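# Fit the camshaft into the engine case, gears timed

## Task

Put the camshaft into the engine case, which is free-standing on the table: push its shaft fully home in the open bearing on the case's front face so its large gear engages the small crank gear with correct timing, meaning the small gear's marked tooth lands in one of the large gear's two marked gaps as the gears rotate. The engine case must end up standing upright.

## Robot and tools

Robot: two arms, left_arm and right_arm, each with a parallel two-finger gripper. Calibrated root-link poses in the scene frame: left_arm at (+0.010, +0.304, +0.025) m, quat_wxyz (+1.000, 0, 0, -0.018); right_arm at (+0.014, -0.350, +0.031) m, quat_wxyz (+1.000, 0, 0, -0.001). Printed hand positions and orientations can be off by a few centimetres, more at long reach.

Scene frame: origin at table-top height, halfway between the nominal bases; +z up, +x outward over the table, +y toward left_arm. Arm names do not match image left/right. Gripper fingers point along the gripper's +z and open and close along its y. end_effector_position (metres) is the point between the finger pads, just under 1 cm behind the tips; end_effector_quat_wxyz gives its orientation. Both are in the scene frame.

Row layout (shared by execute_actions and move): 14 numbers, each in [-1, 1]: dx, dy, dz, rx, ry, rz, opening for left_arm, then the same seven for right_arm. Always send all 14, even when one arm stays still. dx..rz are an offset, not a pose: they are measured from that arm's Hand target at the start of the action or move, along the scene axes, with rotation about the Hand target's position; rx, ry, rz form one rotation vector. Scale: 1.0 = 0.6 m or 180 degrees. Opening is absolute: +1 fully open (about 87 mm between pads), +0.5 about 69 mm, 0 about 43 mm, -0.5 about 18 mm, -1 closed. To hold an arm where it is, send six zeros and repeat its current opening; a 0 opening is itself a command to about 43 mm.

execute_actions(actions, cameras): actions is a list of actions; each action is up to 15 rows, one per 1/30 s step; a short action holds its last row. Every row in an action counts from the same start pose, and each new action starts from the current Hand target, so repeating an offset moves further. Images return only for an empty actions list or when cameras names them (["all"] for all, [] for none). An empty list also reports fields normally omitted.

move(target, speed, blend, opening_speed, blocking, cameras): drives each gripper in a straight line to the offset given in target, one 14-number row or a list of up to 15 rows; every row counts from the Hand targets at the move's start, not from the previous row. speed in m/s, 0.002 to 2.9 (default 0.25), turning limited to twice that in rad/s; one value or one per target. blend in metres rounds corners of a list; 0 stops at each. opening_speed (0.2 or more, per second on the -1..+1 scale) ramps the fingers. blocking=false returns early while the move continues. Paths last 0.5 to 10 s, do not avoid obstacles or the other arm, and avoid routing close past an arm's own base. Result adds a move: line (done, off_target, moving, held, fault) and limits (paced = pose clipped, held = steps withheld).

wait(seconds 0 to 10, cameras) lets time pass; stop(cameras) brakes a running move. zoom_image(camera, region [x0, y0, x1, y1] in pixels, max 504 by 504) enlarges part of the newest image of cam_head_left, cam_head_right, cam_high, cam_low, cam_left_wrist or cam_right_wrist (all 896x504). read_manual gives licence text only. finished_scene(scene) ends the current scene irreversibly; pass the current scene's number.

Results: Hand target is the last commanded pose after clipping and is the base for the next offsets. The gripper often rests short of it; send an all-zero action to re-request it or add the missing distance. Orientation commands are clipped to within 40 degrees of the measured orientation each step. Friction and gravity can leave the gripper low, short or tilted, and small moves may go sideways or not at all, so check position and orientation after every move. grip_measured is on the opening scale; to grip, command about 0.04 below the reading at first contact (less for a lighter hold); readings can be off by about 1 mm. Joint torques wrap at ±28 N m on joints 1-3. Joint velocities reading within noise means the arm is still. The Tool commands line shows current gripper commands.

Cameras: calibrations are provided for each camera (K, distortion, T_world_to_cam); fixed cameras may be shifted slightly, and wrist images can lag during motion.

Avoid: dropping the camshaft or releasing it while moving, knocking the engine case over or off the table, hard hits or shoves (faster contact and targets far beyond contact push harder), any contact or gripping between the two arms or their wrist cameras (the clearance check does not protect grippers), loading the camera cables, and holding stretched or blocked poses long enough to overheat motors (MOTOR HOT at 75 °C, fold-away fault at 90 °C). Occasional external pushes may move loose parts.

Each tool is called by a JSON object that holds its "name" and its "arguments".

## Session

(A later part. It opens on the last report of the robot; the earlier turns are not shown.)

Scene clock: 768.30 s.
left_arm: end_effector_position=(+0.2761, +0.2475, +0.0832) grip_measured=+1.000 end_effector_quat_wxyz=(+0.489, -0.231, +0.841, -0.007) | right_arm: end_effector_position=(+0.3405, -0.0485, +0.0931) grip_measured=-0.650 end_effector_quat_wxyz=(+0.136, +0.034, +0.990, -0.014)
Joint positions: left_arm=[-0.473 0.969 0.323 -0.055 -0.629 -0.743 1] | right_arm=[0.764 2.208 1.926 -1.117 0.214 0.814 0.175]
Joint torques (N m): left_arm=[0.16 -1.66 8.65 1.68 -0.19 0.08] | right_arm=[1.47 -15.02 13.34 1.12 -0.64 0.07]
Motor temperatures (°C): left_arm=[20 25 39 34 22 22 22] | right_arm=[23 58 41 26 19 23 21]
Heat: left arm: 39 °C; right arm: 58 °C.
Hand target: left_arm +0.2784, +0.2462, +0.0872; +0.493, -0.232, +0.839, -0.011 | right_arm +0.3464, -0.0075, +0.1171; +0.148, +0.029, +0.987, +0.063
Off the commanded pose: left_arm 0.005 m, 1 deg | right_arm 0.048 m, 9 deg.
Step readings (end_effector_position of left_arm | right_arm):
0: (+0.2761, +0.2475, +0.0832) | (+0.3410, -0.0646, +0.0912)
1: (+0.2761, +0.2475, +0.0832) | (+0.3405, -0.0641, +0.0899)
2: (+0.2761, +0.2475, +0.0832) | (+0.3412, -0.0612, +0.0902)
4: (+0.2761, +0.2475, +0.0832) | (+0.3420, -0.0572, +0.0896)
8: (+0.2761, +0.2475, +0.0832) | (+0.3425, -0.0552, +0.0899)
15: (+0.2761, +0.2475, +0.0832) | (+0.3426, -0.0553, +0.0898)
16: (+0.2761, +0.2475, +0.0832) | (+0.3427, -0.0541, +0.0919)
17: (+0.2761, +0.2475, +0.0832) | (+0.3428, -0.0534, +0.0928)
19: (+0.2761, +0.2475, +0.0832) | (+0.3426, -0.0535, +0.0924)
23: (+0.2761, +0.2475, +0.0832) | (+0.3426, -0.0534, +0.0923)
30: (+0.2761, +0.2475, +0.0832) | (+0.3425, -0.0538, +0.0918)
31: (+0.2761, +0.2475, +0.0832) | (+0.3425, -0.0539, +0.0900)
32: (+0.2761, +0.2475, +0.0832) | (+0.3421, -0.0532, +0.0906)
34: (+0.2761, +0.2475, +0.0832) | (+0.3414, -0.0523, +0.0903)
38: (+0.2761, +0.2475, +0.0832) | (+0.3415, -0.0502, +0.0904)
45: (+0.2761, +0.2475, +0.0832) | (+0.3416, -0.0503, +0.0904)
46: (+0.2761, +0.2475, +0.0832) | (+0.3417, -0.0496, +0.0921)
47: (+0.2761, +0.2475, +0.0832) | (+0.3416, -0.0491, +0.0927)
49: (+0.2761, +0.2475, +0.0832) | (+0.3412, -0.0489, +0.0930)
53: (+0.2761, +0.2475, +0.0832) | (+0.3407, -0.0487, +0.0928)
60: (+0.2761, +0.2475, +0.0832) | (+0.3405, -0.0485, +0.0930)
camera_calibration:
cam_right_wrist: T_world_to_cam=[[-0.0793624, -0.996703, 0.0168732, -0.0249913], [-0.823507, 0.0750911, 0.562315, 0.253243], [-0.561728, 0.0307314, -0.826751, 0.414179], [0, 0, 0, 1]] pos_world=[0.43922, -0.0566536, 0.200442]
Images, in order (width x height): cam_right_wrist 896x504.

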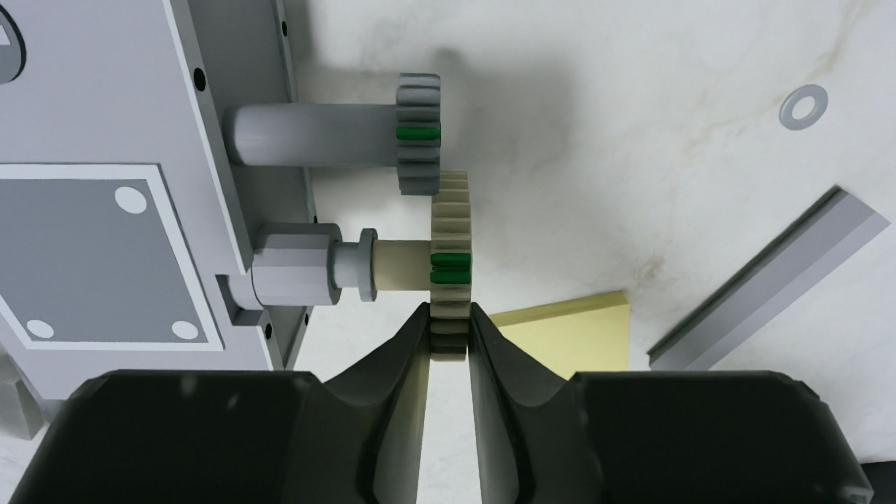

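{"name": "execute_actions", "arguments": {"actions": [[[0,0,0,0,0,0,1,0,0.0,0,0,0.02,0,-1]],[[0,0,0,0,0,0,1,0,0.01,0,0.0,0.02,0.0,-1]],[[0,0,0,0,0,0,1,0,0.0,0,0,-0.03,0,-1]]], "cameras": ["cam_right_wrist"]}}

Scene clock: 774.20 s.
left_arm: end_effector_position=(+0.2761, +0.2475, +0.0832) grip_measured=+1.000 end_effector_quat_wxyz=(+0.489, -0.231, +0.841, -0.007) | right_arm: end_effector_position=(+0.3403, -0.0385, +0.0903) grip_measured=-0.646 end_effector_quat_wxyz=(+0.093, +0.035, +0.995, -0.016)
Joint positions: left_arm=[-0.473 0.969 0.323 -0.055 -0.629 -0.743 1] | right_arm=[0.757 2.318 2.102 -1.245 0.155 0.818 0.177]
Joint torques (N m): left_arm=[0.13 -1.7 8.73 1.66 -0.2 0.09] | right_arm=[2.02 -20.66 6.27 1.51 -0.31 0.1]
Motor temperatures (°C): left_arm=[20 25 39 34 22 22 22] | right_arm=[23 60 41 27 19 23 21]
Heat: left arm: 39 °C; right arm: 60 °C.
Hand target: left_arm +0.2784, +0.2462, +0.0872; +0.493, -0.232, +0.839, -0.011 | right_arm +0.3464, -0.0016, +0.1171; +0.132, +0.030, +0.989, +0.063
Off the commanded pose: left_arm 0.005 m, 1 deg | right_arm 0.046 m, 10 deg.
Step readings (end_effector_position of left_arm | right_arm):
0: (+0.2761, +0.2475, +0.0832) | (+0.3405, -0.0485, +0.0931)
1: (+0.2761, +0.2475, +0.0832) | (+0.3406, -0.0482, +0.0933)
2: (+0.2761, +0.2475, +0.0832) | (+0.3407, -0.0474, +0.0941)
4: (+0.2761, +0.2475, +0.0832) | (+0.3406, -0.0473, +0.0942)
8: (+0.2761, +0.2475, +0.0832) | (+0.3402, -0.0480, +0.0930)
15: (+0.2761, +0.2475, +0.0832) | (+0.3402, -0.0474, +0.0943)
16: (+0.2761, +0.2475, +0.0832) | (+0.3404, -0.0466, +0.0946)
17: (+0.2761, +0.2475, +0.0832) | (+0.3406, -0.0455, +0.0954)
19: (+0.2761, +0.2475, +0.0832) | (+0.3410, -0.0445, +0.0955)
23: (+0.2761, +0.2475, +0.0832) | (+0.3407, -0.0434, +0.0950)
30: (+0.2761, +0.2475, +0.0832) | (+0.3406, -0.0427, +0.0963)
31: (+0.2761, +0.2475, +0.0832) | (+0.3405, -0.0433, +0.0943)
32: (+0.2761, +0.2475, +0.0832) | (+0.3401, -0.0442, +0.0914)
34: (+0.2761, +0.2475, +0.0832) | (+0.3399, -0.0437, +0.0906)
38: (+0.2761, +0.2475, +0.0832) | (+0.3400, -0.0400, +0.0899)
45: (+0.2761, +0.2475, +0.0832) | (+0.3403, -0.0385, +0.0903)
camera_calibration:
cam_right_wrist: T_world_to_cam=[[-0.0809093, -0.996437, 0.023826, -0.0151476], [-0.771854, 0.0777621, 0.631027, 0.230272], [-0.630631, 0.0326657, -0.775395, 0.430221], [0, 0, 0, 1]] pos_world=[0.447821, -0.0470535, 0.188645]
Images, in order (width x height): cam_right_wrist 896x504.

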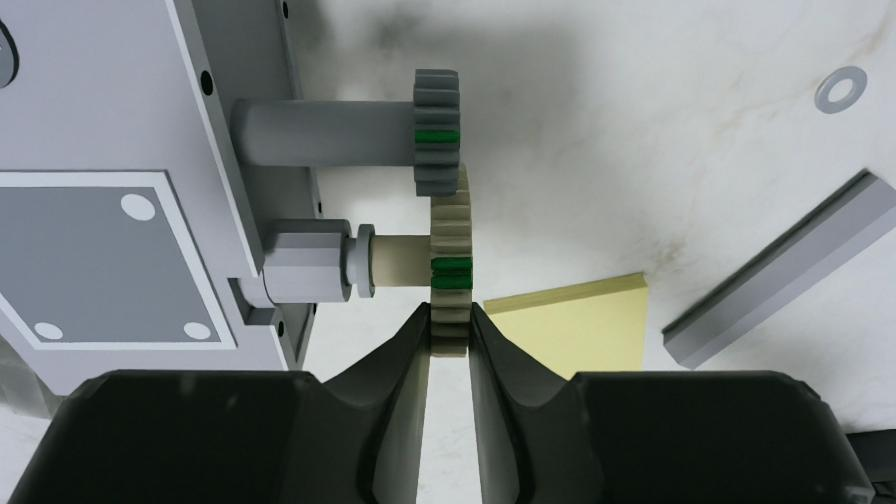

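{"name": "execute_actions", "arguments": {"actions": [[[0,0,0,0,0,0,1,0,0.01,0.0,0,0.02,0,-1]],[[0,0,0,0,0,0,1,0,0.01,0,0.0,-0.03,0.0,-1]],[[0,0,0,0,0,0,1,0,0.0,0.01,0,0.03,0,-1]],[[0,0,0,0,0,0,1,0,0.0,0.0,0,-0.02,0,-1]]], "cameras": ["cam_right_wrist"]}}

{"name": "zoom_image", "arguments": {"camera": "cam_right_wrist", "region": [250, 60, 550, 400]}}

Scene clock: 782.90 s.
left_arm: end_effector_position=(+0.2761, +0.2475, +0.0832) grip_measured=+1.000 end_effector_quat_wxyz=(+0.489, -0.231, +0.841, -0.007) | right_arm: end_effector_position=(+0.3390, -0.0299, +0.0908) grip_measured=-0.644 end_effector_quat_wxyz=(+0.086, +0.036, +0.995, -0.023)
Joint positions: left_arm=[-0.473 0.969 0.323 -0.055 -0.629 -0.743 1] | right_arm=[0.772 2.375 2.202 -1.311 0.156 0.837 0.178]
Joint torques (N m): left_arm=[0.23 -1.7 8.59 1.67 -0.19 0.09] | right_arm=[2.3 -21.94 6.87 1.54 -0.29 0.08]
Motor temperatures (°C): left_arm=[20 25 39 34 22 22 22] | right_arm=[23 67 41 27 19 22 21]
Heat: left arm: 39 °C; right arm: 67 °C.
Hand target: left_arm +0.2784, +0.2462, +0.0872; +0.493, -0.232, +0.839, -0.011 | right_arm +0.3463, +0.0106, +0.1231; +0.133, +0.030, +0.989, +0.063
Off the commanded pose: left_arm 0.005 m, 1 deg | right_arm 0.052 m, 11 deg.
Step readings (end_effector_position of left_arm | right_arm):
0: (+0.2761, +0.2475, +0.0832) | (+0.3403, -0.0385, +0.0903)
1: (+0.2761, +0.2475, +0.0832) | (+0.3403, -0.0380, +0.0917)
2: (+0.2761, +0.2475, +0.0832) | (+0.3403, -0.0375, +0.0924)
4: (+0.2761, +0.2475, +0.0832) | (+0.3404, -0.0368, +0.0939)
8: (+0.2761, +0.2475, +0.0832) | (+0.3403, -0.0365, +0.0947)
15: (+0.2761, +0.2475, +0.0832) | (+0.3402, -0.0365, +0.0946)
16: (+0.2761, +0.2475, +0.0832) | (+0.3401, -0.0365, +0.0929)
17: (+0.2761, +0.2475, +0.0832) | (+0.3400, -0.0371, +0.0905)
19: (+0.2761, +0.2475, +0.0832) | (+0.3398, -0.0357, +0.0905)
23: (+0.2761, +0.2475, +0.0832) | (+0.3398, -0.0312, +0.0901)
30: (+0.2761, +0.2475, +0.0832) | (+0.3397, -0.0311, +0.0901)
31: (+0.2761, +0.2475, +0.0832) | (+0.3400, -0.0308, +0.0922)
32: (+0.2761, +0.2475, +0.0832) | (+0.3400, -0.0297, +0.0936)
34: (+0.2761, +0.2475, +0.0832) | (+0.3401, -0.0281, +0.0968)
38: (+0.2761, +0.2475, +0.0832) | (+0.3400, -0.0267, +0.0989)
45: (+0.2761, +0.2475, +0.0832) | (+0.3398, -0.0274, +0.0981)
46: (+0.2761, +0.2475, +0.0832) | (+0.3399, -0.0276, +0.0966)
47: (+0.2761, +0.2475, +0.0832) | (+0.3396, -0.0286, +0.0946)
49: (+0.2761, +0.2475, +0.0832) | (+0.3387, -0.0304, +0.0907)
53: (+0.2761, +0.2475, +0.0832) | (+0.3390, -0.0299, +0.0908)
60: (+0.2761, +0.2475, +0.0832) | (+0.3390, -0.0299, +0.0908)
camera_calibration:
cam_right_wrist: T_world_to_cam=[[-0.0840786, -0.995733, 0.0380415, -0.00687904], [-0.76223, 0.0888578, 0.641179, 0.224479], [-0.641823, 0.0249131, -0.766448, 0.432316], [0, 0, 0, 1]] pos_world=[0.447997, -0.0375668, 0.187678]
Images, in order (width x height): cam_right_wrist 896x504.

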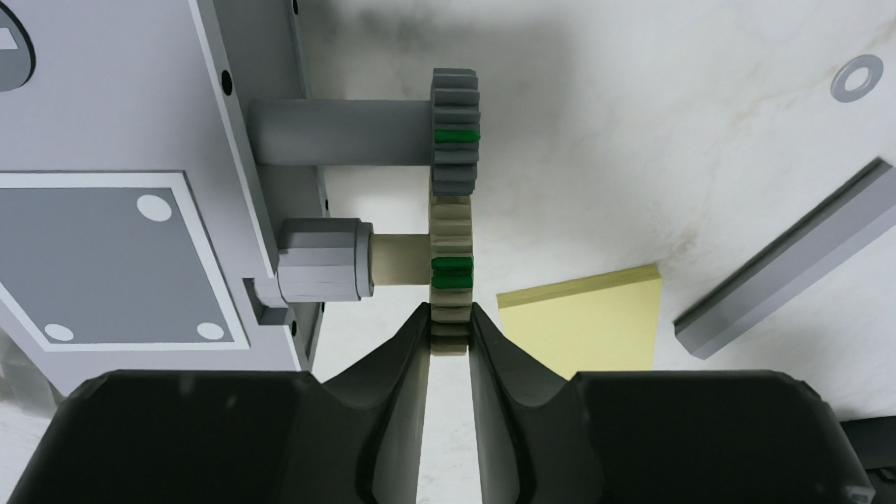

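Scaled by 1.482.

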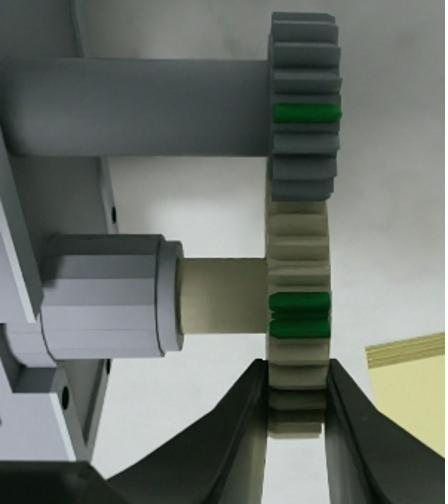

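{"name": "execute_actions", "arguments": {"actions": [[[0,0,0,0,0,0,1,-0.008,-0.06,-0.04,0,0,-0.04,-0.9]],[[0,0,0,0,0,0,1,0,0,0,0,0,0,-0.4]]], "cameras": ["cam_right_wrist"]}}

Scene clock: 786.10 s.
left_arm: end_effector_position=(+0.2761, +0.2475, +0.0832) grip_measured=+1.000 end_effector_quat_wxyz=(+0.489, -0.231, +0.841, -0.007) | right_arm: end_effector_position=(+0.3392, -0.0295, +0.0859) grip_measured=-0.400 end_effector_quat_wxyz=(+0.125, +0.085, +0.988, +0.036)
Joint positions: left_arm=[-0.473 0.969 0.323 -0.055 -0.629 -0.743 1] | right_arm=[0.761 2.195 1.873 -1.028 0.138 0.916 0.3]
Joint torques (N m): left_arm=[0.16 -1.74 8.65 1.67 -0.18 0.08] | right_arm=[-0.24 -16.98 5.93 0.88 0.13 0.1]
Motor temperatures (°C): left_arm=[20 25 39 34 22 22 22] | right_arm=[23 69 40 27 19 22 21]
Heat: left arm: 39 °C; right arm: 69 °C.
Hand target: left_arm +0.2784, +0.2462, +0.0872; +0.493, -0.232, +0.839, -0.011 | right_arm +0.3416, -0.0255, +0.0991; +0.136, +0.092, +0.985, +0.054
Off the commanded pose: left_arm 0.005 m, 1 deg | right_arm 0.014 m, 3 deg.
Step readings (end_effector_position of left_arm | right_arm):
0: (+0.2761, +0.2475, +0.0832) | (+0.3390, -0.0299, +0.0908)
1: (+0.2761, +0.2475, +0.0832) | (+0.3379, -0.0330, +0.0888)
2: (+0.2761, +0.2475, +0.0832) | (+0.3373, -0.0340, +0.0895)
4: (+0.2761, +0.2475, +0.0832) | (+0.3370, -0.0347, +0.0892)
8: (+0.2761, +0.2475, +0.0832) | (+0.3381, -0.0333, +0.0894)
15: (+0.2761, +0.2475, +0.0832) | (+0.3383, -0.0331, +0.0894)
16: (+0.2761, +0.2475, +0.0832) | (+0.3385, -0.0327, +0.0893)
17: (+0.2761, +0.2475, +0.0832) | (+0.3387, -0.0318, +0.0884)
19: (+0.2761, +0.2475, +0.0832) | (+0.3380, -0.0318, +0.0867)
23: (+0.2761, +0.2475, +0.0832) | (+0.3382, -0.0309, +0.0858)
30: (+0.2761, +0.2475, +0.0832) | (+0.3390, -0.0297, +0.0859)
camera_calibration:
cam_right_wrist: T_world_to_cam=[[-0.166951, -0.981528, -0.0934384, 0.033611], [-0.806896, 0.0815536, 0.585036, 0.247401], [-0.566609, 0.173067, -0.805607, 0.410958], [0, 0, 0, 1]] pos_world=[0.438091, -0.0583097, 0.189473]
Images, in order (width x height): cam_right_wrist 896x504.

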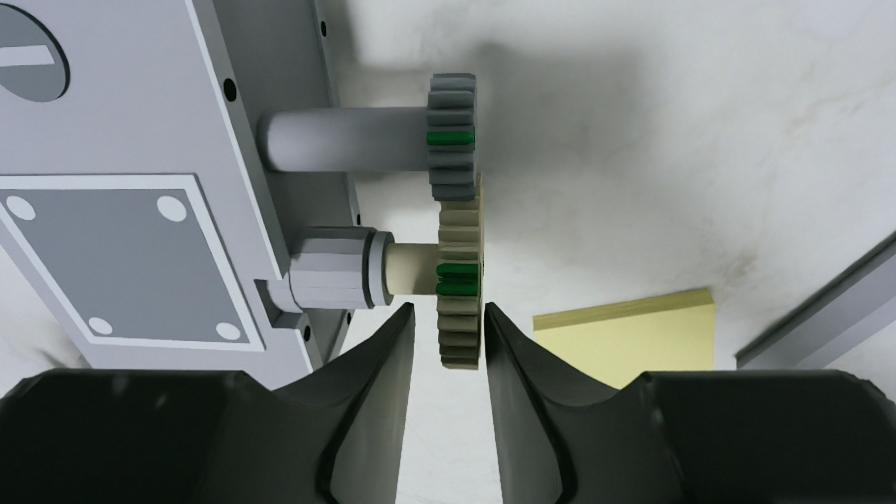

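{"name": "execute_actions", "arguments": {"actions": [[[0,0,0,0,0,0,1,0,0.03,-0.01,-0.03,0,0.01,-0.4]],[[0,0,0,0,0,0,1,0,0.03,0,0,0,0,-0.4]]], "cameras": ["cam_right_wrist"]}}

{"name": "zoom_image", "arguments": {"camera": "cam_right_wrist", "region": [250, 60, 550, 400]}}

Scene clock: 791.93 s.
left_arm: end_effector_position=(+0.2761, +0.2475, +0.0832) grip_measured=+1.000 end_effector_quat_wxyz=(+0.489, -0.231, +0.841, -0.007) | right_arm: end_effector_position=(+0.3388, -0.0245, +0.0890) grip_measured=-0.400 end_effector_quat_wxyz=(+0.129, +0.065, +0.989, -0.042)
Joint positions: left_arm=[-0.473 0.969 0.323 -0.055 -0.629 -0.743 1] | right_arm=[0.813 2.353 2.155 -1.27 0.252 0.93 0.3]
Joint torques (N m): left_arm=[0.16 -1.62 8.68 1.67 -0.18 0.09] | right_arm=[1.99 -13.33 10.86 1.09 -0.2 0.29]
Motor temperatures (°C): left_arm=[20 25 39 34 22 22 22] | right_arm=[23 70 40 27 19 22 21]
Heat: left arm: 39 °C; right arm: 70 °C.
Hand target: left_arm +0.2784, +0.2462, +0.0872; +0.493, -0.232, +0.839, -0.011 | right_arm +0.3415, +0.0104, +0.0931; +0.140, +0.070, +0.988, +0.010
Off the commanded pose: left_arm 0.005 m, 1 deg | right_arm 0.035 m, 6 deg.
Step readings (end_effector_position of left_arm | right_arm):
0: (+0.2761, +0.2475, +0.0832) | (+0.3393, -0.0294, +0.0860)
1: (+0.2761, +0.2475, +0.0832) | (+0.3393, -0.0289, +0.0869)
2: (+0.2761, +0.2475, +0.0832) | (+0.3410, -0.0260, +0.0887)
4: (+0.2761, +0.2475, +0.0832) | (+0.3403, -0.0245, +0.0880)
8: (+0.2761, +0.2475, +0.0832) | (+0.3401, -0.0249, +0.0879)
15: (+0.2761, +0.2475, +0.0832) | (+0.3395, -0.0251, +0.0887)
16: (+0.2761, +0.2475, +0.0832) | (+0.3394, -0.0238, +0.0893)
17: (+0.2761, +0.2475, +0.0832) | (+0.3395, -0.0237, +0.0895)
19: (+0.2761, +0.2475, +0.0832) | (+0.3390, -0.0240, +0.0891)
23: (+0.2761, +0.2475, +0.0832) | (+0.3388, -0.0244, +0.0890)
30: (+0.2761, +0.2475, +0.0832) | (+0.3388, -0.0245, +0.0889)
camera_calibration:
cam_right_wrist: T_world_to_cam=[[-0.147521, -0.987022, 0.0634367, 0.0179285], [-0.807554, 0.157232, 0.568449, 0.2484], [-0.571046, 0.0326297, -0.820269, 0.411689], [0, 0, 0, 1]] pos_world=[0.438335, -0.0347939, 0.195355]
Images, in order (width x height): cam_right_wrist 896x504.

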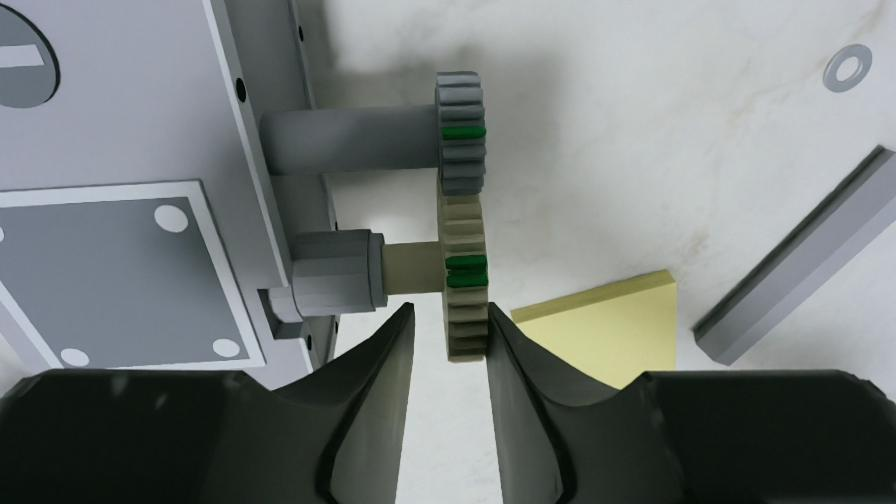

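Scaled by 1.482.

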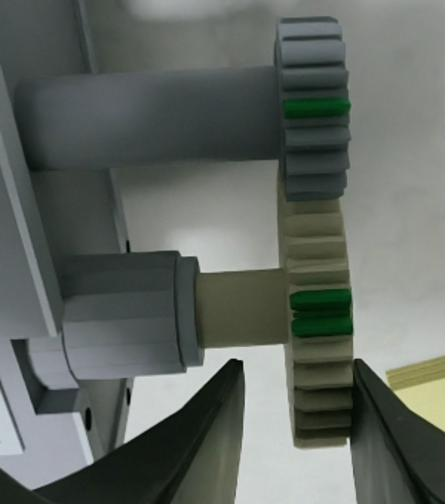

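{"name": "move", "arguments": {"target": [[0,0,0,0,0,0,1,0,-0.05,0,0,0,0,-0.4],[0,0,0,0,0,0,1,-0.01,-0.055,0.13,0,0,0,-0.4],[0,0,0,0,0,0,1,-0.1,-0.2,0.2,0,0,0,-0.4]], "speed": 0.12, "cameras": ["all"]}}

{"name": "zoom_image", "arguments": {"camera": "cam_head_right", "region": [320, 160, 420, 270]}}

{"name": "zoom_image", "arguments": {"camera": "cam_right_wrist", "region": [200, 0, 600, 300]}}

Scene clock: 800.17 s.
left_arm: end_effector_position=(+0.2761, +0.2475, +0.0832) grip_measured=+1.000 end_effector_quat_wxyz=(+0.489, -0.231, +0.841, -0.007) | right_arm: end_effector_position=(+0.2824, -0.1077, +0.2024) grip_measured=-0.400 end_effector_quat_wxyz=(+0.129, +0.072, +0.989, -0.005)
Joint positions: left_arm=[-0.473 0.969 0.323 -0.055 -0.629 -0.743 1] | right_arm=[0.743 1.876 1.874 -1.397 0.195 0.87 0.3]
Joint torques (N m): left_arm=[0.2 -1.66 8.65 1.69 -0.18 0.09] | right_arm=[-0.57 -14.06 5.6 0.76 0.13 -0.08]
Motor temperatures (°C): left_arm=[20 25 39 34 22 22 22] | right_arm=[23 70 40 27 19 22 21]
Heat: left arm: 39 °C; right arm: 70 °C.
Hand target: left_arm +0.2784, +0.2462, +0.0872; +0.493, -0.232, +0.839, -0.011 | right_arm +0.2815, -0.1095, +0.2130; +0.140, +0.070, +0.988, +0.010
Off the commanded pose: left_arm 0.005 m, 1 deg | right_arm 0.011 m, 2 deg.
move: off_target (right_arm)
camera_calibration:
cam_right_wrist: T_world_to_cam=[[-0.15164, -0.988383, -0.0102571, -0.0637494], [-0.809922, 0.118298, 0.574484, 0.146819], [-0.566597, 0.0954222, -0.818451, 0.480386], [0, 0, 0, 1]] pos_world=[0.38143, -0.126217, 0.308173]

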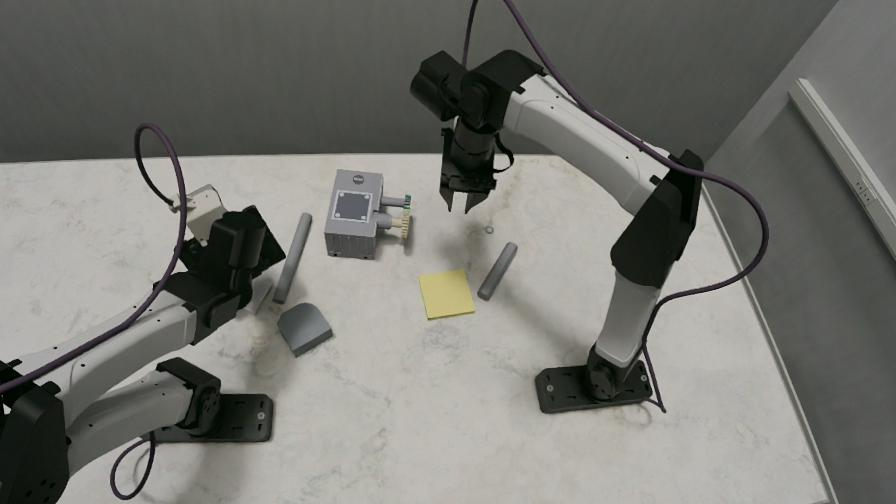

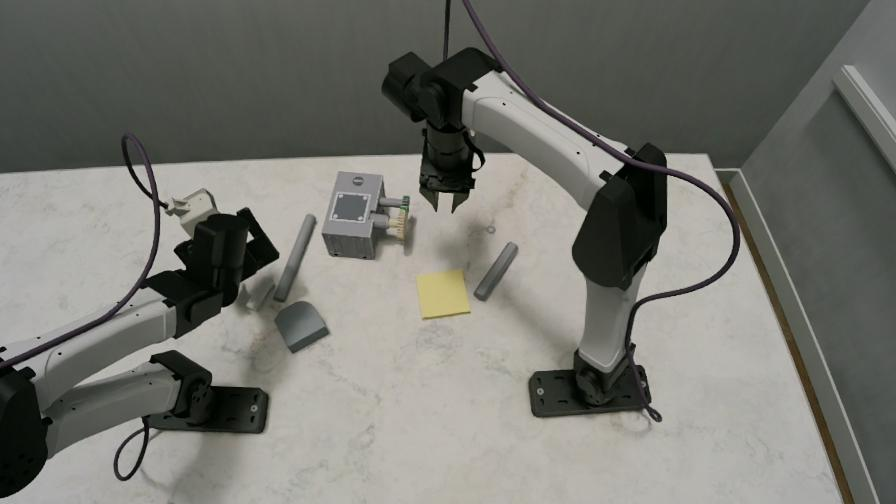

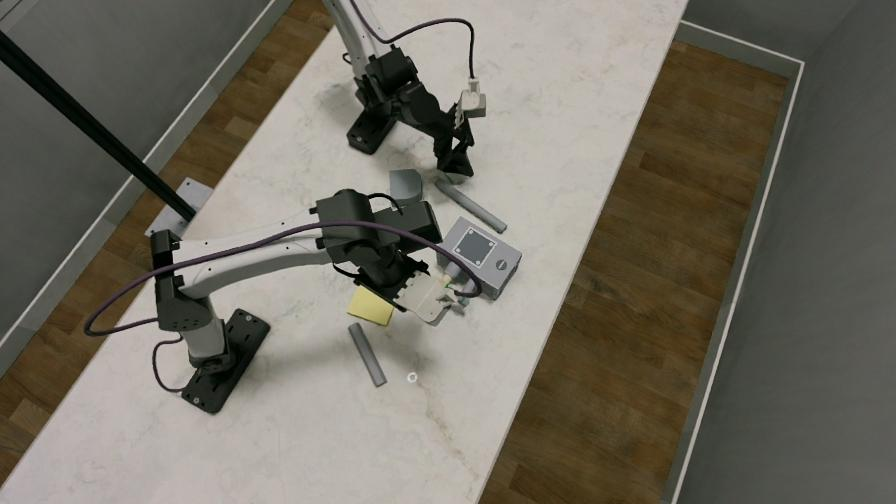

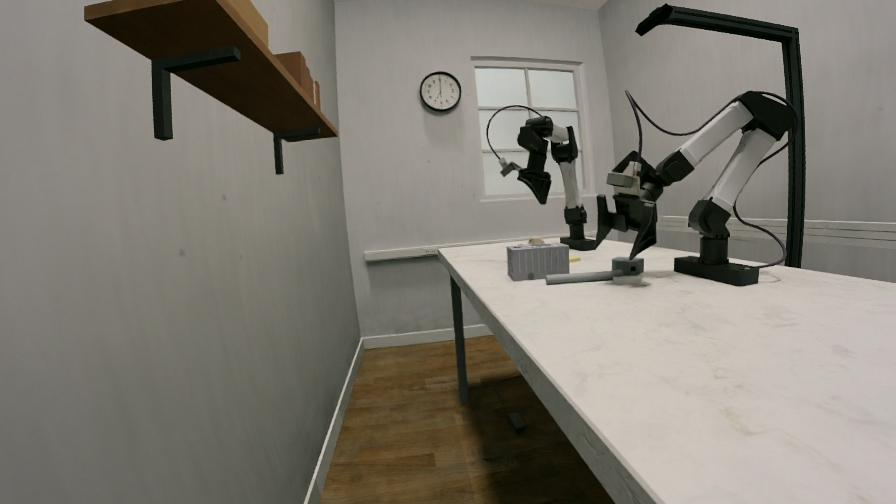

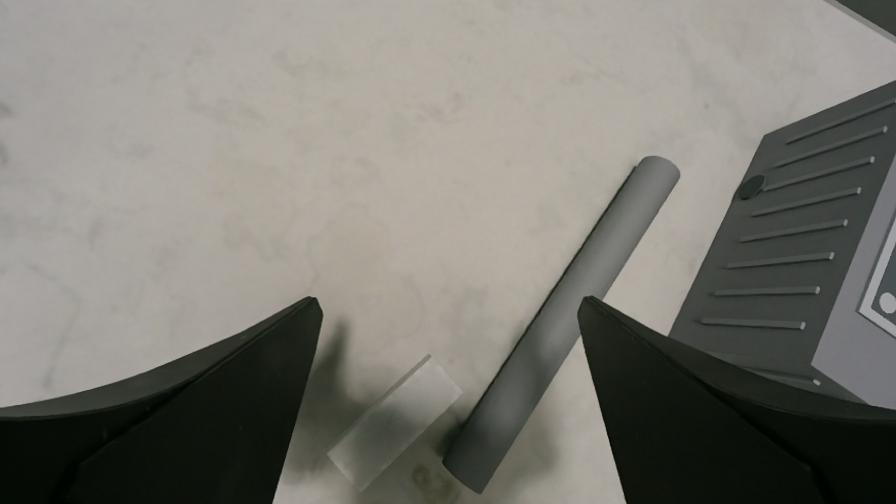

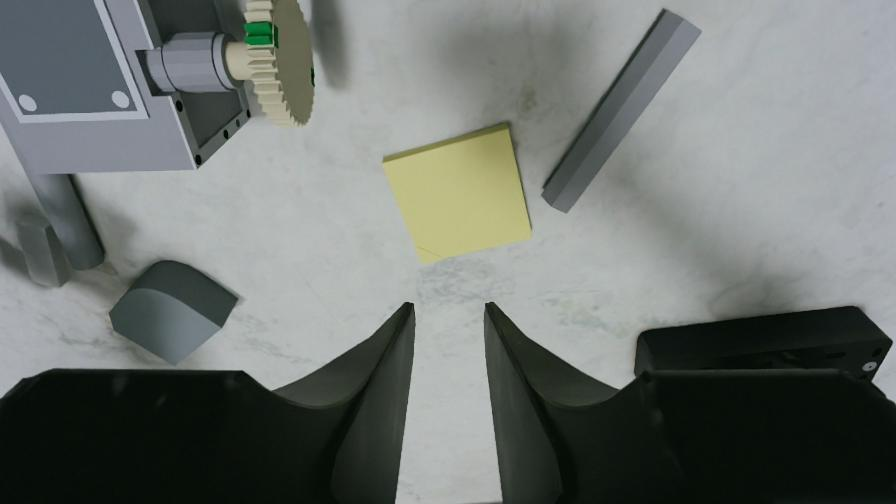

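Scaled by 4.582.

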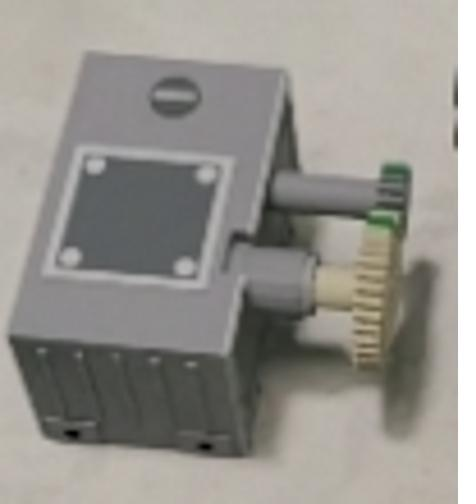

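Scaled by 1.260.

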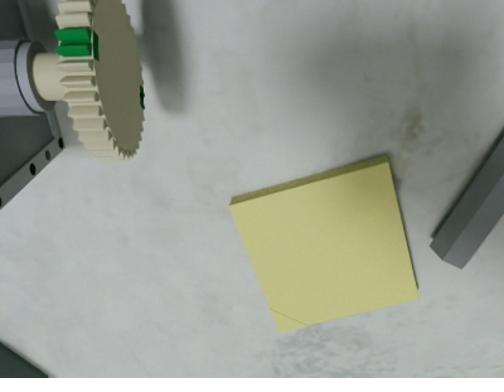

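{"name": "finished_scene", "arguments": {"scene": 1}}

The scene is finished: the task was done.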